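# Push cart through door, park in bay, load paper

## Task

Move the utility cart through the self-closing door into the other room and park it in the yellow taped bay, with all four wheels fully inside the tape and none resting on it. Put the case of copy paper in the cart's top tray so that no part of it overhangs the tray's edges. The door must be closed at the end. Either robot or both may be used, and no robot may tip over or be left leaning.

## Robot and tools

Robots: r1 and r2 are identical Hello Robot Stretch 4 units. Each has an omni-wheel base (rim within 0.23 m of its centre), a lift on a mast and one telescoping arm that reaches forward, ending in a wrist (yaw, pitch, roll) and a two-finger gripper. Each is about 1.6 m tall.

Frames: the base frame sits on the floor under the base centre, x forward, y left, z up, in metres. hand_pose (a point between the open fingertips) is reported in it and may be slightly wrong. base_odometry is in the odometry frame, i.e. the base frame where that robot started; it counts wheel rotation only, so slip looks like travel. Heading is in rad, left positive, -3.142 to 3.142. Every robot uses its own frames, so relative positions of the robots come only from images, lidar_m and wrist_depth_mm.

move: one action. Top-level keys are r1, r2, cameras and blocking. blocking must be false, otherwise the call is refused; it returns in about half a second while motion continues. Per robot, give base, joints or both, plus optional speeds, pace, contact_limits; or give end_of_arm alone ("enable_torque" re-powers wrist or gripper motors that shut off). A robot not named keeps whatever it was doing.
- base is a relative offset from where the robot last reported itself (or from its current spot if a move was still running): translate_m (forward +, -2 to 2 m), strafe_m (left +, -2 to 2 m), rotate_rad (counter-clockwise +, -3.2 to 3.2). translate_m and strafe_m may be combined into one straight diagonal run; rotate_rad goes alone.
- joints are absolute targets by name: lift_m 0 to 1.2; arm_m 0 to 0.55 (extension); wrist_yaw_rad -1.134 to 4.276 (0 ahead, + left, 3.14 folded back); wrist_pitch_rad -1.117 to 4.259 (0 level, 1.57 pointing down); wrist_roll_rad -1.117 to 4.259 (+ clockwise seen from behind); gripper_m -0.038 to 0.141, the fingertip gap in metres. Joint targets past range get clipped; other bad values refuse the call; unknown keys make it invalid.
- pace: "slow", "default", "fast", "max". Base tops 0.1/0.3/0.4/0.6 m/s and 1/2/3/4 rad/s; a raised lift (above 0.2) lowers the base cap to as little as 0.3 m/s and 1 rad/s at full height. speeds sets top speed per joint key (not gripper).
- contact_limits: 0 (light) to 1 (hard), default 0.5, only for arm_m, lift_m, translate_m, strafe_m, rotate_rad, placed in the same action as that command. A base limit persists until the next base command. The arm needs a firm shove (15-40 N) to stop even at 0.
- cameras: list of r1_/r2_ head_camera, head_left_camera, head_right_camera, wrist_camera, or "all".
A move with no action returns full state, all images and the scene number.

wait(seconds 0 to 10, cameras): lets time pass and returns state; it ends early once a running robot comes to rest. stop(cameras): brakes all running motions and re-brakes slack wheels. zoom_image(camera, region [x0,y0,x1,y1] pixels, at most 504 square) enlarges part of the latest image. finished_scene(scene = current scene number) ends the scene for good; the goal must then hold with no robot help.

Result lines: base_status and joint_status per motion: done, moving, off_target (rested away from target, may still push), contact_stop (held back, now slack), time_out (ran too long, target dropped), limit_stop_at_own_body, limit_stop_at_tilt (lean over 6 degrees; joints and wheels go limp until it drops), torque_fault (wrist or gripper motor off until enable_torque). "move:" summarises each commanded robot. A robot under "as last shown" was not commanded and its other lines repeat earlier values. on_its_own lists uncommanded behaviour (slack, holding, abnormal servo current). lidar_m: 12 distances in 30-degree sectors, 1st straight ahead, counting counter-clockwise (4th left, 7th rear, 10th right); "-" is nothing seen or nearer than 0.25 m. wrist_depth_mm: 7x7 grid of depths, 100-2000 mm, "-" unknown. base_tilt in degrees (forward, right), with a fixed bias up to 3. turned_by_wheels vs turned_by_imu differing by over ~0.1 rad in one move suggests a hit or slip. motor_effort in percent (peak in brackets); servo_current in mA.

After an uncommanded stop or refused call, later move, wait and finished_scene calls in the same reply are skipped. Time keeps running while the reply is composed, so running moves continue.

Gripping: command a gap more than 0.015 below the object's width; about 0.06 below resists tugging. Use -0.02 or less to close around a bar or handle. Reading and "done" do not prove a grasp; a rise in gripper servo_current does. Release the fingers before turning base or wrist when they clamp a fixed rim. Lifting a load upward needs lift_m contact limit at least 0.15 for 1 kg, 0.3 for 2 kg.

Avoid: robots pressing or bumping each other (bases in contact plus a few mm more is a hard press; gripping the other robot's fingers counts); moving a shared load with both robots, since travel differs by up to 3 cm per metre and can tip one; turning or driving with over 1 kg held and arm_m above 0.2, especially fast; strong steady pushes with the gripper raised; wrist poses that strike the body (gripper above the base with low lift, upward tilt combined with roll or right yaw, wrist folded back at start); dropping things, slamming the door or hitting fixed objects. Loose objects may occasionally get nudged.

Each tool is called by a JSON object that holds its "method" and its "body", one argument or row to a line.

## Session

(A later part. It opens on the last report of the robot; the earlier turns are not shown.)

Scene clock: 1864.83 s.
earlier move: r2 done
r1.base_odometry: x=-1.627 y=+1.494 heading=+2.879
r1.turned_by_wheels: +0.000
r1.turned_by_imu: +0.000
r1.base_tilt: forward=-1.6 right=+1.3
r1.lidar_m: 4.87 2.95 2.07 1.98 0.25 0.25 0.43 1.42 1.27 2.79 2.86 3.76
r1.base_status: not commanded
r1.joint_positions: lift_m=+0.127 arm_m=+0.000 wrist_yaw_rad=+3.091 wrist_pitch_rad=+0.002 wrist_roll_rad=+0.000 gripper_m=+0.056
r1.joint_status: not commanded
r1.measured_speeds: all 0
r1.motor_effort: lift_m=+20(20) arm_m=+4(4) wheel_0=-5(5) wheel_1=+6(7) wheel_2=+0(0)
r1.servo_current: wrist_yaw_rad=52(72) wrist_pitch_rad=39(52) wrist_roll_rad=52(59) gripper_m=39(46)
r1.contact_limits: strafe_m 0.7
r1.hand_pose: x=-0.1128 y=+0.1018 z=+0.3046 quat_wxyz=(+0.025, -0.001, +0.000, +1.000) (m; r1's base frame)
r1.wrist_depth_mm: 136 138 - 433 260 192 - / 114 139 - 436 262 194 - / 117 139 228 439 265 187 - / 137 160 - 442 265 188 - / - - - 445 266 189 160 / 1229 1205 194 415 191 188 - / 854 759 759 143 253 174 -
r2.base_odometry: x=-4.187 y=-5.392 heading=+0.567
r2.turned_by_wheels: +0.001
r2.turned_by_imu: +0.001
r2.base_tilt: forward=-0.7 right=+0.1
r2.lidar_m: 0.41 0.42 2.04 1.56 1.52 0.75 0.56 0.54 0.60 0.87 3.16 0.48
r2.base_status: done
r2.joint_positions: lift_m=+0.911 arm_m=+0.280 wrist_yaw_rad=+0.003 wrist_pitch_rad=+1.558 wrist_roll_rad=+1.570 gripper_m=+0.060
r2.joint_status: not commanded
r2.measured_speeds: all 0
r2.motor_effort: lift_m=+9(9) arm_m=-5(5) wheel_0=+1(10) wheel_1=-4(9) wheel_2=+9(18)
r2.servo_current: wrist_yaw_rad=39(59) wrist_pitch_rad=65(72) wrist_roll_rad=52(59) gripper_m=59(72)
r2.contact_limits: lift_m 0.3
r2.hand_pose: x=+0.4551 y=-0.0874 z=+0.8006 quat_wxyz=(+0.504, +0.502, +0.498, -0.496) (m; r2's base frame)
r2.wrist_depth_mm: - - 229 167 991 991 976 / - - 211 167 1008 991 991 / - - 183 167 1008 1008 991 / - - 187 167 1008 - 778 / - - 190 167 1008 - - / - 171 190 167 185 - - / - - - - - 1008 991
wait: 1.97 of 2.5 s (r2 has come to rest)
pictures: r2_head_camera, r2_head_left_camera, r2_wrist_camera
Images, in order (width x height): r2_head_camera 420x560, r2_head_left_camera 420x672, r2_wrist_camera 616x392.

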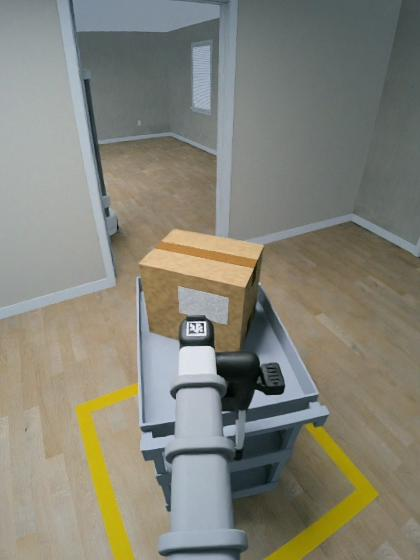

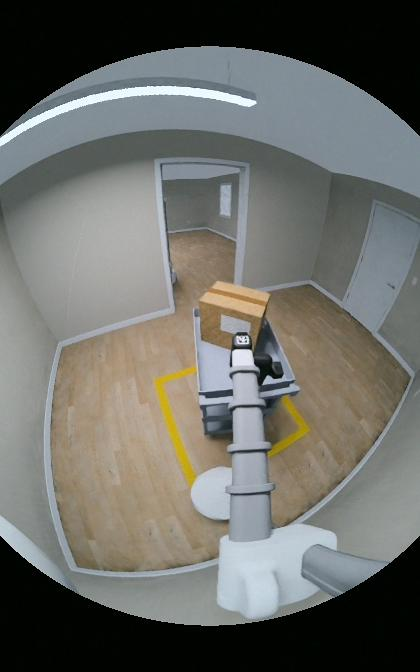

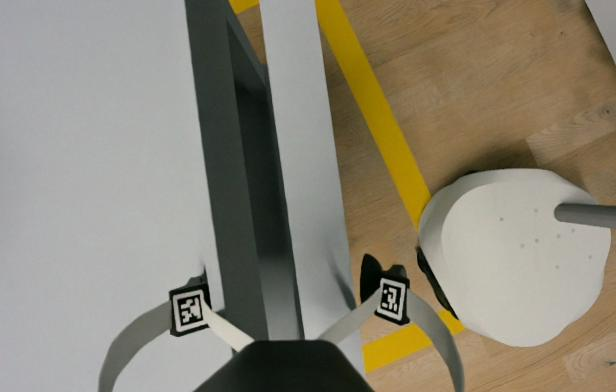

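{"method": "move", "body": {
  "blocking": false,
  "r2": {"base":{"translate_m":-0.08,"strafe_m":-0.02},"pace":"slow"}
}}

{"method": "wait", "body": {
  "seconds": 2
}}

{"method": "move", "body": {
  "blocking": false,
  "r2": {"joints":{"gripper_m":0.141}}
}}

{"method": "wait", "body": {
  "seconds": 1.2
}}

{"method": "wait", "body": {
  "seconds": 0.5
}}

{"method": "move", "body": {
  "blocking": false,
  "r2": {"joints":{"lift_m":1.05}},
  "r1": {"base":{"strafe_m":0.0}}
}}

{"method": "wait", "body": {
  "seconds": 1.3,
  "cameras": ["all"]
}}

Scene clock: 1882.67 s.
move: r2 moving
r1: as last shown
r1.base_tilt: forward=-1.5 right=+1.3
r1.lidar_m: 4.86 2.94 2.04 1.97 0.25 0.25 0.39 1.44 1.30 2.79 2.87 3.73
r1.servo_current: wrist_yaw_rad=52(65) wrist_pitch_rad=39(52) wrist_roll_rad=52(59) gripper_m=46(46)
r1.contact_limits: strafe_m 0.7
r1.wrist_depth_mm: 136 139 - 433 259 192 - / 113 139 - 436 263 193 - / 117 140 228 439 264 187 - / 137 160 - 449 265 188 - / - - - 445 265 189 160 / 1205 1205 194 415 190 189 - / 854 759 750 143 253 173 -
r2.base_odometry: x=-4.196 y=-5.401 heading=+0.568
r2.turned_by_wheels: +0.001
r2.turned_by_imu: +0.001
r2.base_tilt: forward=-0.6 right=+0.0
r2.lidar_m: 0.39 0.42 2.07 1.55 1.54 0.70 0.54 0.51 0.57 0.85 3.11 0.46
r2.base_status: translate_m moving; strafe_m moving
r2.joint_positions: lift_m=+0.911 arm_m=+0.280 wrist_yaw_rad=+0.003 wrist_pitch_rad=+1.558 wrist_roll_rad=+1.570 gripper_m=+0.060
r2.joint_status: not commanded
r2.measured_speeds: translate_m=-0.048 strafe_m=-0.012 rotate_rad=-0.003 lift_m=+0.000 arm_m=+0.000 wrist_yaw_rad=+0.000 wrist_pitch_rad=+0.000 wrist_roll_rad=+0.000
r2.motor_effort: lift_m=+9(9) arm_m=-5(5) wheel_0=+2(4) wheel_1=-6(8) wheel_2=+16(16)
r2.servo_current: wrist_yaw_rad=46(59) wrist_pitch_rad=65(72) wrist_roll_rad=59(59) gripper_m=59(65)
r2.contact_limits: lift_m 0.3
r2.hand_pose: x=+0.4551 y=-0.0874 z=+0.8006 quat_wxyz=(+0.504, +0.502, +0.498, -0.496) (m; r2's base frame)
r2.wrist_depth_mm: - - 218 166 991 991 991 / - - 200 167 1008 1008 991 / - - 187 167 1008 976 1008 / - - 198 167 1025 - - / - - 202 167 1025 - - / - 174 190 167 188 - - / - - - - - 1008 976
pictures: none

Scene clock: 1884.23 s.
earlier move: r2 done
r1.base_odometry: x=-1.627 y=+1.494 heading=+2.879
r1.turned_by_wheels: +0.000
r1.turned_by_imu: +0.000
r1.base_tilt: forward=-1.6 right=+1.3
r1.lidar_m: 4.87 2.94 2.04 1.99 0.25 0.25 0.44 1.42 1.31 2.81 2.87 3.75
r1.base_status: not commanded
r1.joint_positions: lift_m=+0.127 arm_m=+0.000 wrist_yaw_rad=+3.091 wrist_pitch_rad=+0.002 wrist_roll_rad=+0.000 gripper_m=+0.056
r1.joint_status: not commanded
r1.measured_speeds: all 0
r1.motor_effort: lift_m=+20(20) arm_m=+4(4) wheel_0=-5(6) wheel_1=+6(7) wheel_2=+0(0)
r1.servo_current: wrist_yaw_rad=46(65) wrist_pitch_rad=33(52) wrist_roll_rad=46(72) gripper_m=46(52)
r1.contact_limits: strafe_m 0.7
r1.hand_pose: x=-0.1128 y=+0.1018 z=+0.3046 quat_wxyz=(+0.025, -0.001, +0.000, +1.000) (m; r1's base frame)
r1.wrist_depth_mm: 136 138 - 433 260 193 - / 114 139 - 436 262 195 - / 117 139 228 436 265 187 - / 137 160 - 449 265 187 - / - - - 449 267 188 160 / 1229 1182 194 415 191 189 - / 854 759 768 143 253 173 -
r2.base_odometry: x=-4.243 y=-5.452 heading=+0.567
r2.turned_by_wheels: +0.000
r2.turned_by_imu: +0.000
r2.base_tilt: forward=-0.7 right=+0.0
r2.lidar_m: 0.39 0.39 2.04 1.56 1.45 0.63 0.46 0.47 0.52 0.74 2.72 0.46
r2.base_status: done
r2.joint_positions: lift_m=+0.911 arm_m=+0.280 wrist_yaw_rad=+0.003 wrist_pitch_rad=+1.558 wrist_roll_rad=+1.570 gripper_m=+0.060
r2.joint_status: not commanded
r2.measured_speeds: all 0
r2.motor_effort: lift_m=+9(9) arm_m=-5(5) wheel_0=+1(4) wheel_1=-3(8) wheel_2=+8(17)
r2.servo_current: wrist_yaw_rad=46(59) wrist_pitch_rad=65(72) wrist_roll_rad=52(59) gripper_m=59(65)
r2.contact_limits: lift_m 0.3
r2.hand_pose: x=+0.4549 y=-0.0874 z=+0.8006 quat_wxyz=(+0.504, +0.502, +0.498, -0.496) (m; r2's base frame)
r2.wrist_depth_mm: - - 214 167 1008 1008 991 / - - 210 167 1008 1008 991 / - - 183 167 1008 1008 991 / - - 196 167 1008 - 759 / - - 191 167 891 - - / - - 191 167 185 - - / - - - - - 1025 991
wait: 1.57 of 2 s (r2 has come to rest)
pictures: none

Scene clock: 1884.73 s.
move: r2 moving
r1: as last shown
r1.lidar_m: 4.85 2.94 2.06 1.98 0.25 0.25 0.44 1.42 1.32 2.80 2.86 3.76
r1.motor_effort: lift_m=+20(20) arm_m=+4(4) wheel_0=-5(5) wheel_1=+6(6) wheel_2=+0(0)
r1.servo_current: wrist_yaw_rad=39(65) wrist_pitch_rad=52(52) wrist_roll_rad=39(59) gripper_m=46(46)
r1.contact_limits: strafe_m 0.7
r1.wrist_depth_mm: 137 138 - 436 260 193 - / 114 139 - 433 263 193 - / 117 139 229 439 264 186 - / 137 160 - 442 264 187 - / - - - 445 266 189 160 / 1205 1205 195 413 190 189 - / 854 759 759 143 254 174 -
r2.base_odometry: x=-4.243 y=-5.452 heading=+0.567
r2.turned_by_wheels: +0.000
r2.turned_by_imu: +0.000
r2.base_tilt: forward=-0.7 right=+0.1
r2.lidar_m: 0.38 0.42 2.02 1.53 1.41 0.63 0.47 0.47 0.50 0.76 2.73 0.46
r2.base_status: not commanded
r2.joint_positions: lift_m=+0.911 arm_m=+0.280 wrist_yaw_rad=+0.003 wrist_pitch_rad=+1.561 wrist_roll_rad=+1.570 gripper_m=+0.079
r2.joint_status: gripper_m moving
r2.measured_speeds: translate_m=+0.000 strafe_m=+0.000 rotate_rad=+0.000 lift_m=+0.000 arm_m=+0.000 wrist_yaw_rad=+0.000 wrist_pitch_rad=+0.012 wrist_roll_rad=+0.000
r2.motor_effort: lift_m=+9(9) arm_m=-5(5) wheel_0=+1(1) wheel_1=-2(3) wheel_2=+8(8)
r2.servo_current: wrist_yaw_rad=39(65) wrist_pitch_rad=59(65) wrist_roll_rad=39(59) gripper_m=85(111)
r2.contact_limits: lift_m 0.3
r2.hand_pose: x=+0.4541 y=-0.0874 z=+0.8006 quat_wxyz=(+0.503, +0.502, +0.498, -0.497) (m; r2's base frame)
r2.wrist_depth_mm: - 170 205 1008 1025 991 991 / - - 211 167 991 991 991 / - - 184 167 991 1008 991 / - - 193 167 1008 - 759 / - - 196 168 866 - - / - 170 191 168 187 - - / - - - - 1025 1025 991
pictures: none

Scene clock: 1885.93 s.
earlier move: r2 moving
r1.base_odometry: x=-1.627 y=+1.494 heading=+2.879
r1.turned_by_wheels: +0.000
r1.turned_by_imu: +0.000
r1.base_tilt: forward=-1.6 right=+1.3
r1.lidar_m: 4.87 2.95 2.05 1.98 0.25 0.25 0.43 1.42 1.34 2.80 2.83 3.74
r1.base_status: not commanded
r1.joint_positions: lift_m=+0.127 arm_m=+0.000 wrist_yaw_rad=+3.091 wrist_pitch_rad=+0.002 wrist_roll_rad=+0.000 gripper_m=+0.056
r1.joint_status: not commanded
r1.measured_speeds: all 0
r1.motor_effort: lift_m=+20(20) arm_m=+4(4) wheel_0=-5(5) wheel_1=+6(7) wheel_2=+0(0)
r1.servo_current: wrist_yaw_rad=65(72) wrist_pitch_rad=46(52) wrist_roll_rad=46(65) gripper_m=39(46)
r1.contact_limits: strafe_m 0.7
r1.hand_pose: x=-0.1128 y=+0.1018 z=+0.3046 quat_wxyz=(+0.025, -0.001, +0.000, +1.000) (m; r1's base frame)
r1.wrist_depth_mm: 136 138 - 430 260 192 - / 114 139 - 436 262 194 - / 117 139 229 439 264 187 - / 137 160 - 445 266 188 - / - - - 445 267 189 161 / 1205 1205 194 413 190 189 - / 842 759 759 143 253 174 -
r2.base_odometry: x=-4.243 y=-5.452 heading=+0.567
r2.turned_by_wheels: +0.000
r2.turned_by_imu: +0.000
r2.base_tilt: forward=-0.7 right=+0.1
r2.lidar_m: 0.39 0.40 2.00 1.56 1.47 0.62 0.48 0.46 0.51 0.73 2.71 0.48
r2.base_status: not commanded
r2.joint_positions: lift_m=+0.911 arm_m=+0.280 wrist_yaw_rad=+0.003 wrist_pitch_rad=+1.561 wrist_roll_rad=+1.570 gripper_m=+0.141
r2.joint_status: gripper_m moving
r2.measured_speeds: all 0
r2.motor_effort: lift_m=+9(9) arm_m=-5(5) wheel_0=+1(2) wheel_1=-3(3) wheel_2=+8(8)
r2.servo_current: wrist_yaw_rad=33(65) wrist_pitch_rad=46(65) wrist_roll_rad=52(59) gripper_m=52(124)
r2.contact_limits: lift_m 0.3
r2.hand_pose: x=+0.4540 y=-0.0874 z=+0.8006 quat_wxyz=(+0.503, +0.501, +0.499, -0.497) (m; r2's base frame)
r2.wrist_depth_mm: - 170 205 1025 1025 1008 1008 / - - 211 167 1008 1008 991 / - - 183 167 1025 1008 1008 / - - 192 167 1025 - 759 / - - 199 167 866 - - / - 170 192 167 186 - - / - - - - 1025 1025 1008
wait: 1.20 s; no rest
pictures: none

Scene clock: 1886.03 s.
earlier move: r2 done
r1.base_odometry: x=-1.627 y=+1.494 heading=+2.879
r1.turned_by_wheels: +0.000
r1.turned_by_imu: +0.000
r1.base_tilt: forward=-1.6 right=+1.3
r1.lidar_m: 4.88 2.95 2.05 1.98 0.25 0.25 0.43 1.41 1.30 2.79 2.87 3.72
r1.base_status: not commanded
r1.joint_positions: lift_m=+0.127 arm_m=+0.000 wrist_yaw_rad=+3.091 wrist_pitch_rad=+0.002 wrist_roll_rad=+0.000 gripper_m=+0.056
r1.joint_status: not commanded
r1.measured_speeds: all 0
r1.motor_effort: lift_m=+20(20) arm_m=+4(4) wheel_0=-4(5) wheel_1=+6(7) wheel_2=+0(0)
r1.servo_current: wrist_yaw_rad=33(72) wrist_pitch_rad=46(52) wrist_roll_rad=46(65) gripper_m=46(46)
r1.contact_limits: strafe_m 0.7
r1.hand_pose: x=-0.1128 y=+0.1018 z=+0.3046 quat_wxyz=(+0.025, -0.001, +0.000, +1.000) (m; r1's base frame)
r1.wrist_depth_mm: 137 138 - 433 260 192 - / 114 139 - 436 262 195 - / 117 140 228 439 265 186 - / 137 160 - 442 265 187 - / - - - 449 266 189 160 / 1205 1205 194 415 191 189 - / 854 750 759 143 253 173 -
r2.base_odometry: x=-4.243 y=-5.452 heading=+0.567
r2.turned_by_wheels: +0.000
r2.turned_by_imu: +0.000
r2.base_tilt: forward=-0.6 right=+0.1
r2.lidar_m: 0.38 0.41 2.00 1.54 1.46 0.64 0.49 0.46 0.50 0.75 2.76 0.47
r2.base_status: not commanded
r2.joint_positions: lift_m=+0.911 arm_m=+0.280 wrist_yaw_rad=+0.003 wrist_pitch_rad=+1.561 wrist_roll_rad=+1.570 gripper_m=+0.141
r2.joint_status: all done
r2.measured_speeds: all 0
r2.motor_effort: lift_m=+9(9) arm_m=-5(5) wheel_0=+1(2) wheel_1=-3(3) wheel_2=+8(8)
r2.servo_current: wrist_yaw_rad=39(65) wrist_pitch_rad=52(65) wrist_roll_rad=65(65) gripper_m=46(124)
r2.contact_limits: lift_m 0.3
r2.hand_pose: x=+0.4540 y=-0.0874 z=+0.8006 quat_wxyz=(+0.503, +0.501, +0.499, -0.497) (m; r2's base frame)
r2.wrist_depth_mm: - 171 204 1025 1025 991 976 / - - 210 167 1025 1008 991 / - - 182 167 1008 1008 1008 / - - 192 167 1042 - 768 / - - 200 168 878 - - / - 171 193 168 186 - - / - - - - 1025 1008 991
wait: 0.10 of 0.5 s (r2 has come to rest)
pictures: none

Scene clock: 1886.53 s.
move: r1 done; r2 moving
r1.base_odometry: x=-1.627 y=+1.494 heading=+2.879
r1.turned_by_wheels: +0.000
r1.turned_by_imu: +0.000
r1.base_tilt: forward=-1.6 right=+1.2
r1.lidar_m: 4.87 2.93 2.04 2.00 0.25 0.25 0.42 1.44 1.32 2.80 2.85 3.75
r1.base_status: done
r1.joint_positions: lift_m=+0.127 arm_m=+0.000 wrist_yaw_rad=+3.091 wrist_pitch_rad=+0.002 wrist_roll_rad=+0.000 gripper_m=+0.056
r1.joint_status: not commanded
r1.measured_speeds: all 0
r1.motor_effort: lift_m=+20(20) arm_m=+4(4) wheel_0=+0(4) wheel_1=+1(5) wheel_2=+0(0)
r1.servo_current: wrist_yaw_rad=59(59) wrist_pitch_rad=46(46) wrist_roll_rad=46(65) gripper_m=39(46)
r1.hand_pose: x=-0.1128 y=+0.1018 z=+0.3046 quat_wxyz=(+0.025, -0.001, +0.000, +1.000) (m; r1's base frame)
r1.wrist_depth_mm: 136 139 - 436 259 192 - / 114 139 - 433 262 193 - / 117 140 229 439 263 187 - / 136 160 - 442 266 188 - / - - - 449 267 188 160 / 1182 1205 194 410 190 189 - / 854 741 759 143 253 173 -
r2.base_odometry: x=-4.244 y=-5.452 heading=+0.567
r2.turned_by_wheels: +0.000
r2.turned_by_imu: +0.000
r2.base_tilt: forward=-0.7 right=+0.1
r2.lidar_m: 0.40 0.36 2.01 1.57 1.49 0.61 0.47 0.43 0.52 0.77 2.69 0.49
r2.base_status: not commanded
r2.joint_positions: lift_m=+0.948 arm_m=+0.280 wrist_yaw_rad=+0.003 wrist_pitch_rad=+1.566 wrist_roll_rad=+1.570 gripper_m=+0.141
r2.joint_status: lift_m moving
r2.measured_speeds: translate_m=+0.000 strafe_m=+0.000 rotate_rad=+0.000 lift_m=+0.147 arm_m=+0.000 wrist_yaw_rad=+0.000 wrist_pitch_rad=+0.000 wrist_roll_rad=+0.000
r2.motor_effort: lift_m=+26(26) arm_m=-5(5) wheel_0=+1(1) wheel_1=-3(3) wheel_2=+4(8)
r2.servo_current: wrist_yaw_rad=65(65) wrist_pitch_rad=39(52) wrist_roll_rad=46(59) gripper_m=46(52)
r2.hand_pose: x=+0.4525 y=-0.0874 z=+0.8375 quat_wxyz=(+0.502, +0.500, +0.500, -0.498) (m; r2's base frame)
r2.wrist_depth_mm: - - 227 1025 1008 1042 1008 / - - 247 1042 1042 1025 1042 / - - 211 193 1042 1025 1042 / - - 211 193 1042 - 1025 / - - 218 193 1042 - - / - 189 195 194 198 185 1060 / - - - - 1042 1042 1025
pictures: none

Scene clock: 1887.70 s.
earlier move: r2 done
r1.base_odometry: x=-1.627 y=+1.494 heading=+2.879
r1.turned_by_wheels: +0.000
r1.turned_by_imu: +0.000
r1.base_tilt: forward=-1.5 right=+1.3
r1.lidar_m: 4.86 2.96 2.02 1.97 0.25 0.25 0.44 1.43 1.32 2.78 2.86 3.75
r1.base_status: done
r1.joint_positions: lift_m=+0.127 arm_m=+0.000 wrist_yaw_rad=+3.091 wrist_pitch_rad=+0.002 wrist_roll_rad=+0.000 gripper_m=+0.056
r1.joint_status: not commanded
r1.measured_speeds: all 0
r1.motor_effort: lift_m=+20(20) arm_m=+4(4) wheel_0=+0(4) wheel_1=+1(5) wheel_2=+0(0)
r1.servo_current: wrist_yaw_rad=52(59) wrist_pitch_rad=39(52) wrist_roll_rad=52(65) gripper_m=46(46)
r1.hand_pose: x=-0.1128 y=+0.1018 z=+0.3046 quat_wxyz=(+0.025, -0.001, +0.000, +1.000) (m; r1's base frame)
r1.wrist_depth_mm: 136 138 - 433 260 192 - / 113 139 - 439 260 194 - / 117 140 228 439 263 187 - / 137 160 - 445 265 188 - / - - - 449 265 189 160 / 1205 1182 193 415 190 189 - / 854 759 759 143 253 173 -
r2.base_odometry: x=-4.244 y=-5.452 heading=+0.567
r2.turned_by_wheels: +0.000
r2.turned_by_imu: +0.000
r2.base_tilt: forward=-0.7 right=+0.1
r2.lidar_m: 0.37 0.41 2.01 1.55 1.47 0.64 0.47 0.46 0.51 0.77 2.74 0.47
r2.base_status: not commanded
r2.joint_positions: lift_m=+1.050 arm_m=+0.280 wrist_yaw_rad=+0.003 wrist_pitch_rad=+1.567 wrist_roll_rad=+1.570 gripper_m=+0.141
r2.joint_status: all done
r2.measured_speeds: all 0
r2.motor_effort: lift_m=+21(26) arm_m=-5(5) wheel_0=+1(1) wheel_1=-2(3) wheel_2=+3(8)
r2.servo_current: wrist_yaw_rad=52(65) wrist_pitch_rad=46(52) wrist_roll_rad=39(59) gripper_m=46(52)
r2.hand_pose: x=+0.4524 y=-0.0874 z=+0.9396 quat_wxyz=(+0.502, +0.500, +0.500, -0.498) (m; r2's base frame)
r2.wrist_depth_mm: 1160 327 325 1138 1138 1160 1060 / 338 - 362 1160 1160 1160 1118 / - - - 300 1160 1138 1138 / - - - 300 1160 - 1160 / 359 - - 300 1138 - 1138 / 373 190 177 301 1138 189 1138 / - - - - 1160 1138 1118
wait: 1.17 of 1.3 s (r2 has come to rest)
pictures: r1_head_camera, r1_head_left_camera, r1_head_right_camera, r1_wrist_camera, r2_head_camera, r2_head_left_camera, r2_head_right_camera, r2_wrist_camera
Images, in order (width x height): r1_head_camera 420x560, r1_head_left_camera 420x672, r1_head_right_camera 420x672, r1_wrist_camera 616x392, r2_head_camera 420x560, r2_head_left_camera 420x672, r2_head_right_camera 420x672, r2_wrist_camera 616x392.

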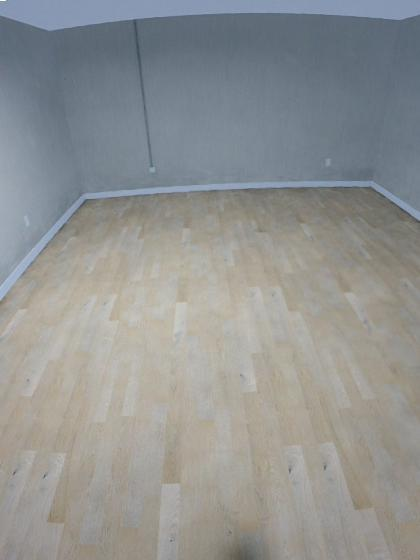

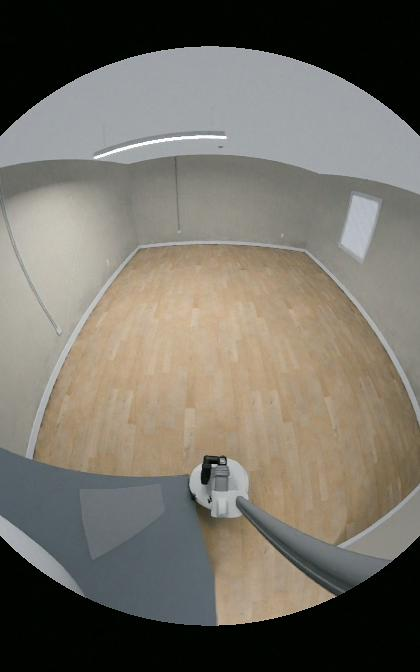

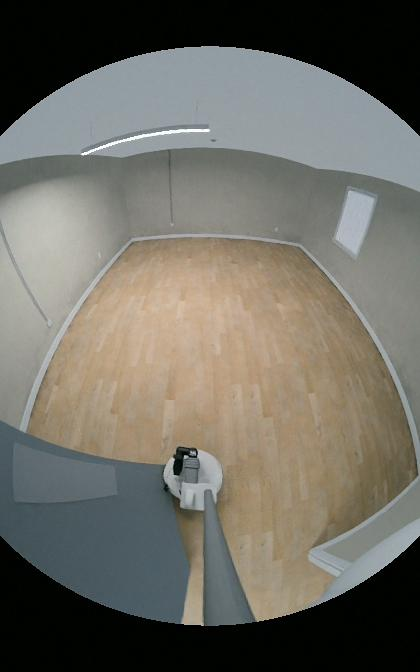

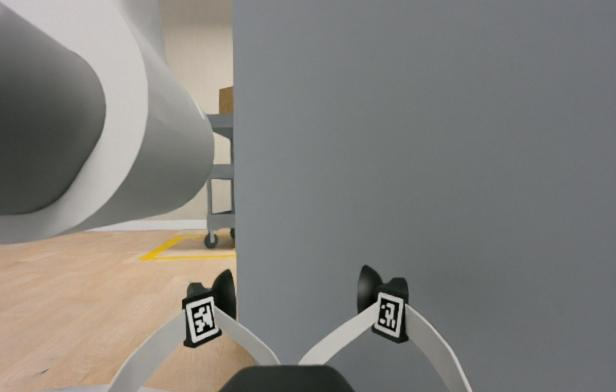

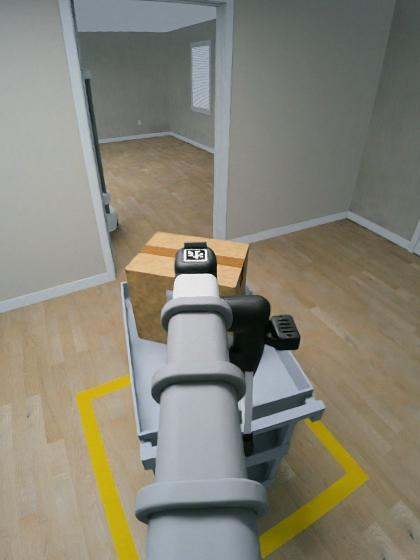

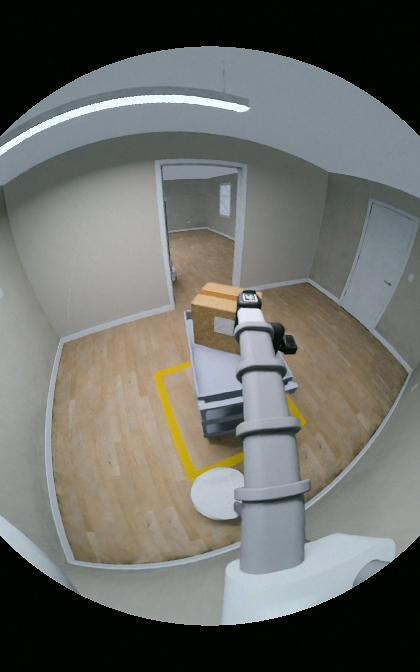

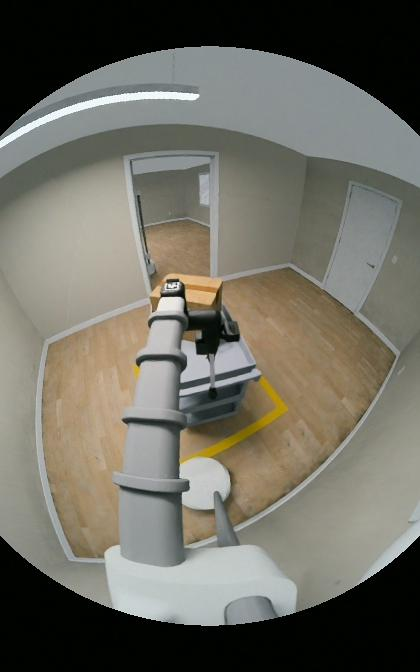

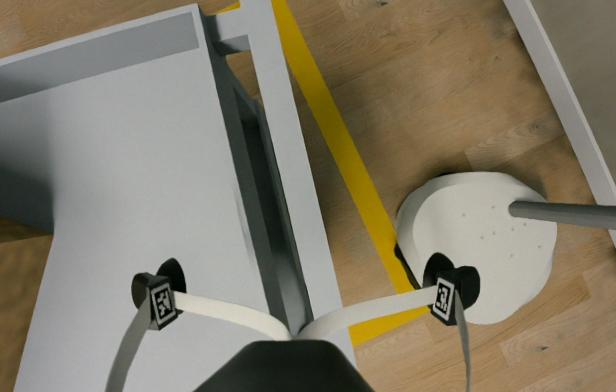

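{"method": "move", "body": {
  "blocking": false,
  "r1": {"base":{"translate_m":1.4}},
  "r2": {"base":{"strafe_m":0.5}}
}}

{"method": "wait", "body": {
  "seconds": 3,
  "cameras": ["r2_head_camera","r2_head_right_camera","r2_wrist_camera"]
}}

{"method": "wait", "body": {
  "seconds": 5,
  "cameras": ["all"]
}}

Scene clock: 1898.53 s.
move: r1 moving; r2 moving
r1.base_odometry: x=-1.657 y=+1.502 heading=+2.880
r1.turned_by_wheels: +0.000
r1.turned_by_imu: +0.000
r1.base_tilt: forward=-1.6 right=+1.3
r1.lidar_m: 4.84 2.96 2.06 1.93 0.25 0.25 0.42 1.38 1.35 2.80 2.86 3.78
r1.base_status: translate_m moving
r1.joint_positions: lift_m=+0.127 arm_m=+0.000 wrist_yaw_rad=+3.091 wrist_pitch_rad=+0.002 wrist_roll_rad=+0.000 gripper_m=+0.056
r1.joint_status: not commanded
r1.measured_speeds: translate_m=+0.121 strafe_m=-0.001 rotate_rad=+0.000 lift_m=+0.000 arm_m=+0.000 wrist_yaw_rad=+0.000 wrist_pitch_rad=+0.000 wrist_roll_rad=+0.000
r1.motor_effort: lift_m=+20(20) arm_m=+4(4) wheel_0=+5(6) wheel_1=+9(12) wheel_2=-7(8)
r1.servo_current: wrist_yaw_rad=65(65) wrist_pitch_rad=46(52) wrist_roll_rad=46(65) gripper_m=39(52)
r1.hand_pose: x=-0.1128 y=+0.1018 z=+0.3046 quat_wxyz=(+0.025, -0.001, +0.000, +1.000) (m; r1's base frame)
r1.wrist_depth_mm: 136 138 - 439 263 193 - / 113 139 - 445 264 196 - / 116 139 224 445 266 187 - / 137 159 - 415 267 189 - / - - - 418 270 189 161 / 1205 1205 194 424 190 190 - / 842 759 759 143 255 174 -
r2.base_odometry: x=-4.263 y=-5.421 heading=+0.567
r2.turned_by_wheels: +0.000
r2.turned_by_imu: +0.001
r2.base_tilt: forward=-0.7 right=+0.1
r2.lidar_m: 0.39 2.31 1.99 1.54 1.49 0.66 0.47 0.48 0.52 0.79 2.81 0.44
r2.base_status: strafe_m moving
r2.joint_positions: lift_m=+1.050 arm_m=+0.280 wrist_yaw_rad=+0.003 wrist_pitch_rad=+1.567 wrist_roll_rad=+1.570 gripper_m=+0.141
r2.joint_status: not commanded
r2.measured_speeds: translate_m=+0.000 strafe_m=+0.140 rotate_rad=+0.000 lift_m=+0.000 arm_m=+0.000 wrist_yaw_rad=+0.000 wrist_pitch_rad=+0.000 wrist_roll_rad=+0.000
r2.motor_effort: lift_m=+21(21) arm_m=-5(5) wheel_0=-10(12) wheel_1=+9(12) wheel_2=+0(3)
r2.servo_current: wrist_yaw_rad=59(59) wrist_pitch_rad=46(46) wrist_roll_rad=52(59) gripper_m=52(52)
r2.hand_pose: x=+0.4524 y=-0.0874 z=+0.9396 quat_wxyz=(+0.502, +0.500, +0.500, -0.498) (m; r2's base frame)
r2.wrist_depth_mm: 329 353 334 1138 1160 1138 1042 / - - 535 301 1160 1138 1118 / - - 329 298 1138 1118 1118 / 362 - - 300 1138 - 1138 / 368 - - 303 1138 - 1138 / 377 189 - 301 1160 188 1118 / - - - - 1160 1138 1138
pictures: none

Scene clock: 1901.03 s.
earlier move: r1 moving; r2 done
r1.base_odometry: x=-2.323 y=+1.681 heading=+2.880
r1.turned_by_wheels: +0.000
r1.turned_by_imu: +0.000
r1.base_tilt: forward=-1.6 right=+1.3
r1.lidar_m: 4.14 2.97 2.09 1.96 2.02 1.73 0.95 0.73 2.24 2.75 2.83 3.65
r1.base_status: translate_m moving
r1.joint_positions: lift_m=+0.127 arm_m=+0.000 wrist_yaw_rad=+3.091 wrist_pitch_rad=+0.002 wrist_roll_rad=+0.000 gripper_m=+0.056
r1.joint_status: not commanded
r1.measured_speeds: translate_m=+0.300 strafe_m=-0.001 rotate_rad=+0.000 lift_m=+0.000 arm_m=+0.000 wrist_yaw_rad=+0.000 wrist_pitch_rad=+0.000 wrist_roll_rad=+0.000
r1.motor_effort: lift_m=+20(20) arm_m=+4(4) wheel_0=+6(7) wheel_1=+5(12) wheel_2=-5(10)
r1.servo_current: wrist_yaw_rad=59(65) wrist_pitch_rad=33(52) wrist_roll_rad=52(65) gripper_m=39(52)
r1.hand_pose: x=-0.1128 y=+0.1018 z=+0.3046 quat_wxyz=(+0.025, -0.001, +0.000, +1.000) (m; r1's base frame)
r1.wrist_depth_mm: 136 138 - - - - - / 112 139 - - - - - / 116 139 220 - - - - / 136 156 - - - - - / 1576 - - 1661 - 1576 1808 / 1078 - 190 1182 187 1160 1138 / 798 759 750 798 798 778 820
r2.base_odometry: x=-4.512 y=-5.030 heading=+0.567
r2.turned_by_wheels: +0.000
r2.turned_by_imu: +0.000
r2.base_tilt: forward=-0.7 right=+0.1
r2.lidar_m: 0.95 2.11 1.44 1.09 1.06 0.91 0.71 0.67 0.73 1.08 0.56 0.52
r2.base_status: done
r2.joint_positions: lift_m=+1.050 arm_m=+0.280 wrist_yaw_rad=+0.003 wrist_pitch_rad=+1.567 wrist_roll_rad=+1.570 gripper_m=+0.141
r2.joint_status: not commanded
r2.measured_speeds: all 0
r2.motor_effort: lift_m=+20(21) arm_m=-5(5) wheel_0=-1(15) wheel_1=+2(13) wheel_2=+0(3)
r2.servo_current: wrist_yaw_rad=39(59) wrist_pitch_rad=39(52) wrist_roll_rad=59(59) gripper_m=52(59)
r2.hand_pose: x=+0.4524 y=-0.0874 z=+0.9396 quat_wxyz=(+0.502, +0.500, +0.500, -0.498) (m; r2's base frame)
r2.wrist_depth_mm: 332 353 - 1138 1182 1138 1118 / - - - 1138 1160 1138 1138 / 1160 - 1160 1160 1138 1160 1138 / 1182 1160 1160 1138 1160 - 1160 / 1182 1160 1160 1160 1160 - 1138 / 1182 1160 1160 1160 1138 189 1160 / 1182 1160 1182 - 1160 1160 1138
wait: 2.50 of 3 s (r2 has come to rest)
pictures: r2_head_camera, r2_head_right_camera, r2_wrist_camera
Images, in order (width x height): r2_head_camera 420x560, r2_head_right_camera 420x672, r2_wrist_camera 616x392.

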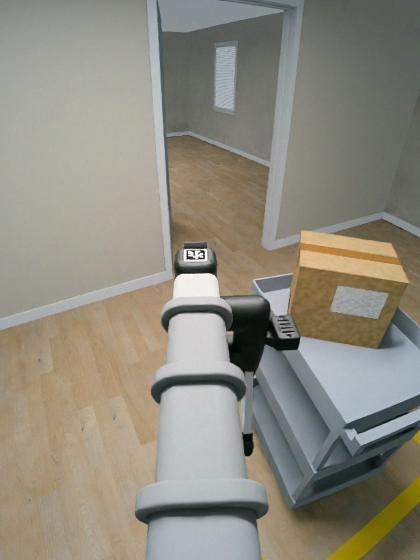

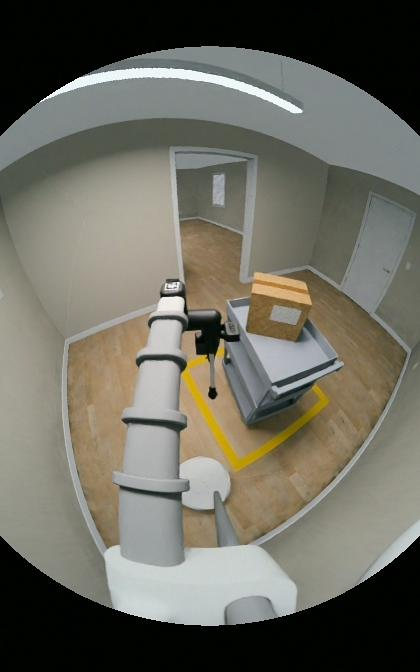

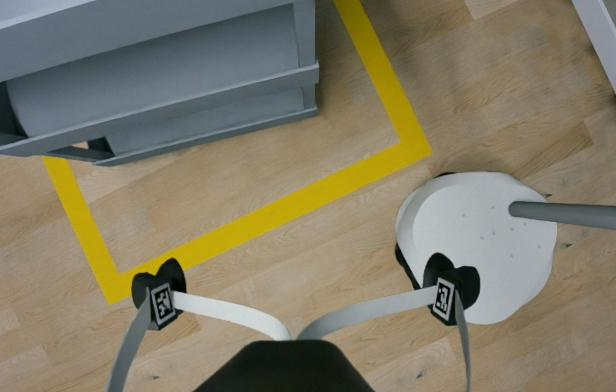

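Scene clock: 1904.20 s.
earlier move: r1 done
r1.base_odometry: x=-2.979 y=+1.857 heading=+2.879
r1.turned_by_wheels: +0.000
r1.turned_by_imu: +0.000
r1.base_tilt: forward=-1.6 right=+1.3
r1.lidar_m: 3.48 3.05 2.13 2.00 2.05 2.46 2.26 2.20 2.88 2.72 2.77 3.65
r1.base_status: done
r1.joint_positions: lift_m=+0.127 arm_m=+0.000 wrist_yaw_rad=+3.091 wrist_pitch_rad=+0.002 wrist_roll_rad=+0.000 gripper_m=+0.056
r1.joint_status: not commanded
r1.measured_speeds: all 0
r1.motor_effort: lift_m=+20(20) arm_m=+4(4) wheel_0=+1(8) wheel_1=+2(12) wheel_2=+0(10)
r1.servo_current: wrist_yaw_rad=46(65) wrist_pitch_rad=39(52) wrist_roll_rad=65(72) gripper_m=46(52)
r1.hand_pose: x=-0.1128 y=+0.1018 z=+0.3046 quat_wxyz=(+0.025, -0.001, +0.000, +1.000) (m; r1's base frame)
r1.wrist_depth_mm: 136 139 - - - - - / 113 139 - - - - - / 117 139 272 - - - - / 137 161 - - - - - / - - - - - - - / 1205 1205 195 1205 187 1182 1118 / 854 759 750 798 788 778 809
r2.base_odometry: x=-4.512 y=-5.030 heading=+0.567
r2.turned_by_wheels: +0.000
r2.turned_by_imu: +0.000
r2.base_tilt: forward=-0.6 right=+0.0
r2.lidar_m: 0.95 2.10 1.43 1.10 1.04 0.93 0.69 0.66 0.74 1.10 0.54 0.55
r2.base_status: done
r2.joint_positions: lift_m=+1.050 arm_m=+0.280 wrist_yaw_rad=+0.003 wrist_pitch_rad=+1.567 wrist_roll_rad=+1.570 gripper_m=+0.141
r2.joint_status: not commanded
r2.measured_speeds: all 0
r2.motor_effort: lift_m=+20(21) arm_m=-5(5) wheel_0=-1(15) wheel_1=+2(13) wheel_2=+0(3)
r2.servo_current: wrist_yaw_rad=52(59) wrist_pitch_rad=39(52) wrist_roll_rad=46(59) gripper_m=59(59)
r2.hand_pose: x=+0.4524 y=-0.0874 z=+0.9396 quat_wxyz=(+0.502, +0.500, +0.500, -0.498) (m; r2's base frame)
r2.wrist_depth_mm: 332 355 - 1160 1138 1138 1138 / - - - 1160 1160 1138 1138 / 1160 - 1138 1160 1160 1160 1138 / 1182 1160 1160 1160 1160 - 1160 / 1182 1182 1160 1160 1138 - 1118 / 1160 1182 1182 1160 1160 189 1138 / 1182 1182 1182 - 1160 1160 1138
wait: 3.17 of 5 s (r1 has come to rest)
pictures: r1_head_camera, r1_head_left_camera, r1_head_right_camera, r1_wrist_camera, r2_head_camera, r2_head_left_camera, r2_head_right_camera, r2_wrist_camera
Images, in order (width x height): r1_head_camera 420x560, r1_head_left_camera 420x672, r1_head_right_camera 420x672, r1_wrist_camera 616x392, r2_head_camera 420x560, r2_head_left_camera 420x672, r2_head_right_camera 420x672, r2_wrist_camera 616x392.

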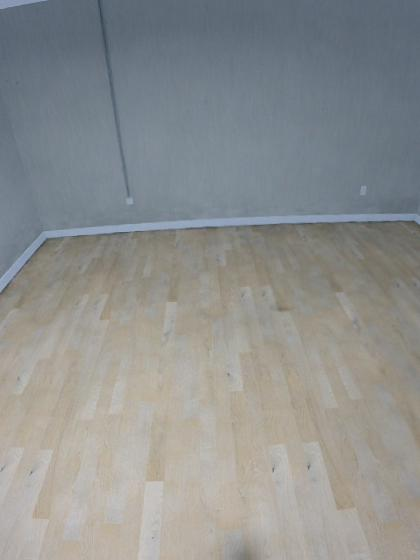

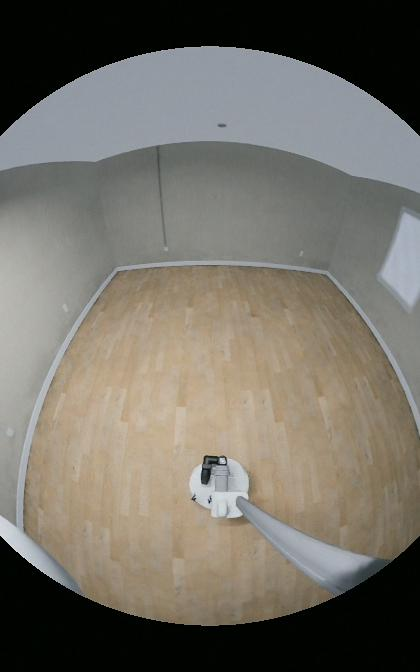

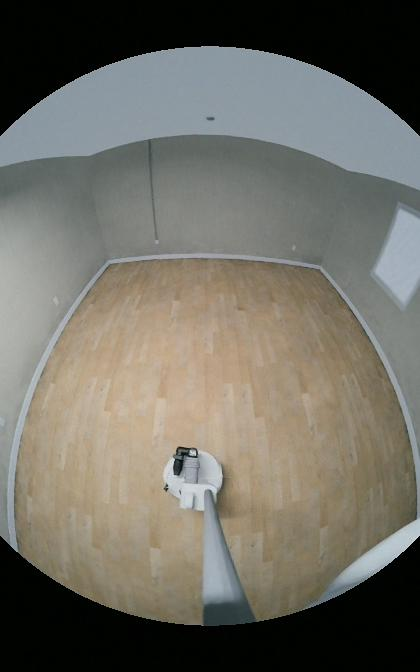

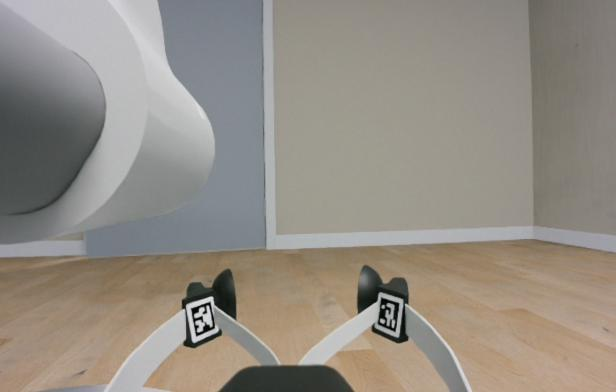

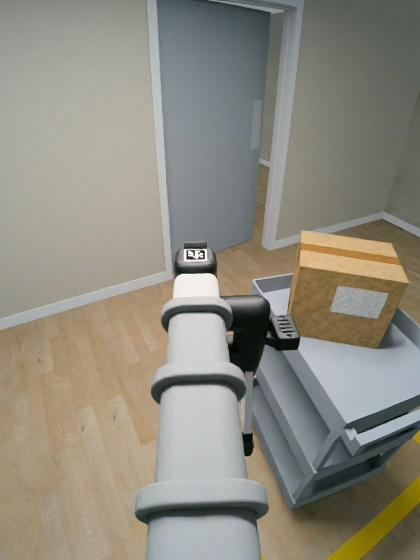

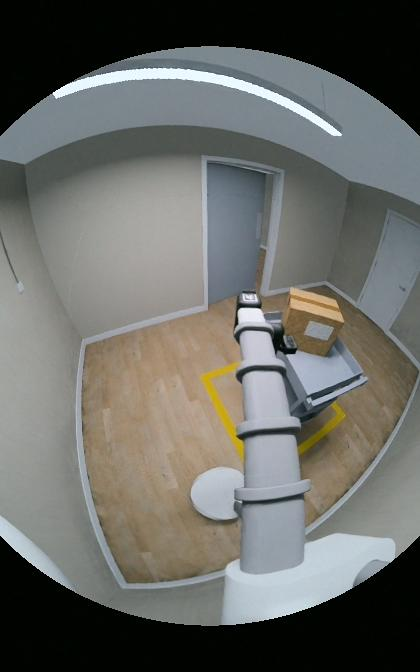

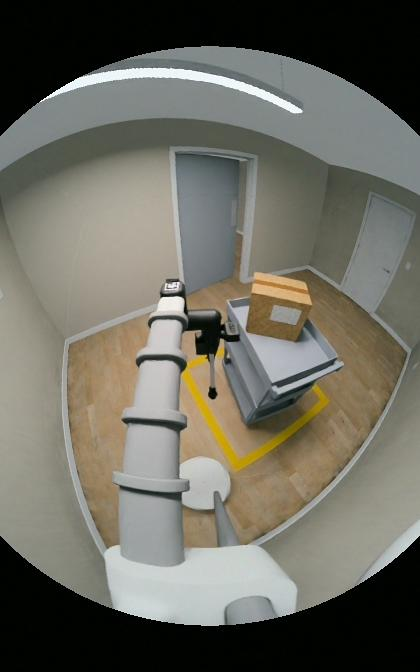

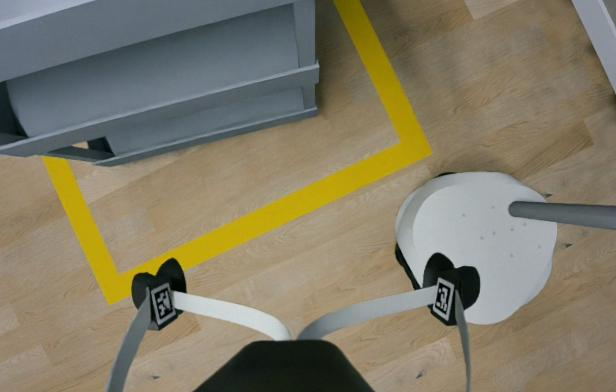

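{"method": "zoom_image", "body": {
  "camera": "r2_wrist_camera",
  "region": [0, 100, 200, 310]
}}

{"method": "zoom_image", "body": {
  "camera": "r2_head_right_camera",
  "region": [160, 300, 350, 480]
}}

Scaled by 2.400.

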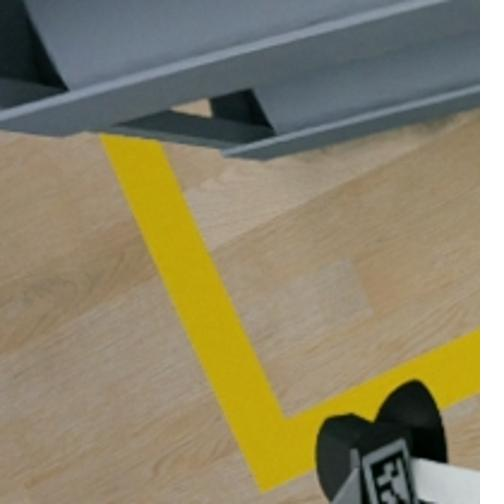

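Scaled by 2.653 from the camera's 420x672 image, which has a finer 600x960 frame.

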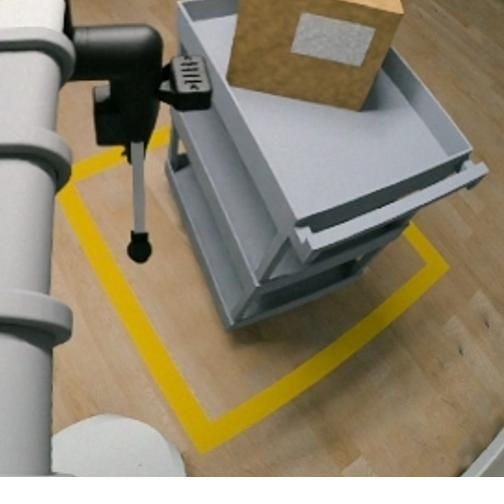

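{"method": "wait", "body": {
  "seconds": 5,
  "cameras": ["r2_head_camera","r2_head_left_camera"]
}}

{"method": "zoom_image", "body": {
  "camera": "r2_head_camera",
  "region": [140, 0, 420, 420]
}}

Scene clock: 1920.60 s.
r1.base_odometry: x=-2.979 y=+1.857 heading=+2.879
r1.turned_by_wheels: +0.000
r1.turned_by_imu: -0.001
r1.base_tilt: forward=-1.6 right=+1.3
r1.lidar_m: 3.47 3.07 2.13 2.00 2.06 2.44 2.31 2.38 2.87 2.73 2.79 3.67
r1.base_status: done
r1.joint_positions: lift_m=+0.127 arm_m=+0.000 wrist_yaw_rad=+3.091 wrist_pitch_rad=+0.002 wrist_roll_rad=+0.000 gripper_m=+0.056
r1.joint_status: not commanded
r1.measured_speeds: all 0
r1.motor_effort: lift_m=+20(20) arm_m=+4(4) wheel_0=+1(8) wheel_1=+2(12) wheel_2=+0(10)
r1.servo_current: wrist_yaw_rad=72(65) wrist_pitch_rad=39(52) wrist_roll_rad=65(72) gripper_m=39(52)
r1.hand_pose: x=-0.1128 y=+0.1018 z=+0.3046 quat_wxyz=(+0.025, -0.001, +0.000, +1.000) (m; r1's base frame)
r1.wrist_depth_mm: 136 139 - - - - - / 113 139 - - - - - / 117 140 273 - - - - / 137 162 - - - - - / - - - - - - - / 1182 1182 193 1205 188 1138 1118 / 854 759 759 809 798 778 798
r2.base_odometry: x=-4.512 y=-5.030 heading=+0.567
r2.turned_by_wheels: +0.000
r2.turned_by_imu: +0.001
r2.base_tilt: forward=-0.6 right=+0.0
r2.lidar_m: 0.93 2.12 1.43 1.11 1.07 0.90 0.70 0.66 0.72 1.09 0.56 0.50
r2.base_status: done
r2.joint_positions: lift_m=+1.050 arm_m=+0.280 wrist_yaw_rad=+0.003 wrist_pitch_rad=+1.567 wrist_roll_rad=+1.570 gripper_m=+0.141
r2.joint_status: not commanded
r2.measured_speeds: all 0
r2.motor_effort: lift_m=+20(21) arm_m=-5(5) wheel_0=-1(15) wheel_1=+2(13) wheel_2=+0(3)
r2.servo_current: wrist_yaw_rad=52(59) wrist_pitch_rad=39(52) wrist_roll_rad=52(59) gripper_m=59(59)
r2.hand_pose: x=+0.4524 y=-0.0874 z=+0.9396 quat_wxyz=(+0.502, +0.500, +0.500, -0.498) (m; r2's base frame)
r2.wrist_depth_mm: 332 353 - 1138 1138 1138 1138 / - - - 1138 1138 1138 1118 / 1160 - 1138 1160 1160 1138 1138 / 1182 1160 1160 1182 1160 - 1160 / 1160 1160 1160 1182 1160 - 1138 / 1182 1160 1160 1160 1160 188 1138 / 1182 1160 1138 - 1160 1138 1138
wait: 5.00 s; at rest from the start
pictures: r2_head_camera, r2_head_left_camera
Images, in order (width x height): r2_head_camera 420x560, r2_head_left_camera 420x672.

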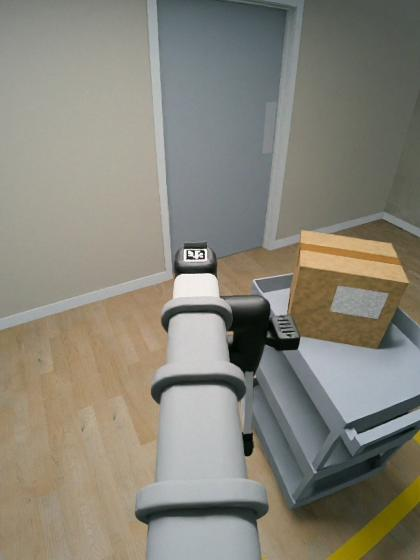

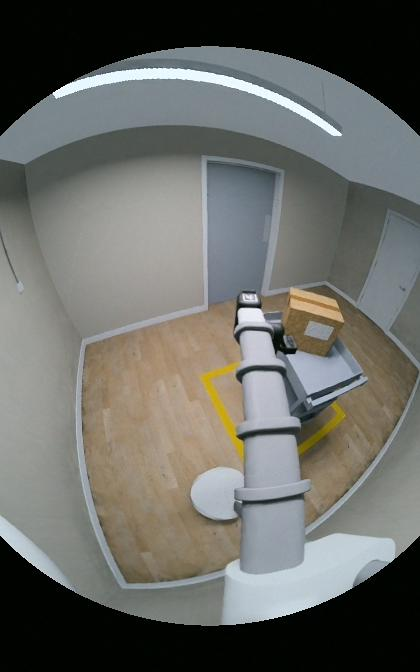

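Scaled by 1.200 from the camera's 420x560 image, which has a finer 1200x1600 frame.

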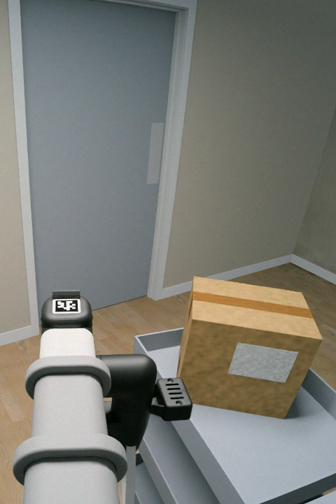

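{"method": "finished_scene", "body": {
  "scene": 1
}}

The scene is finished: the task was done.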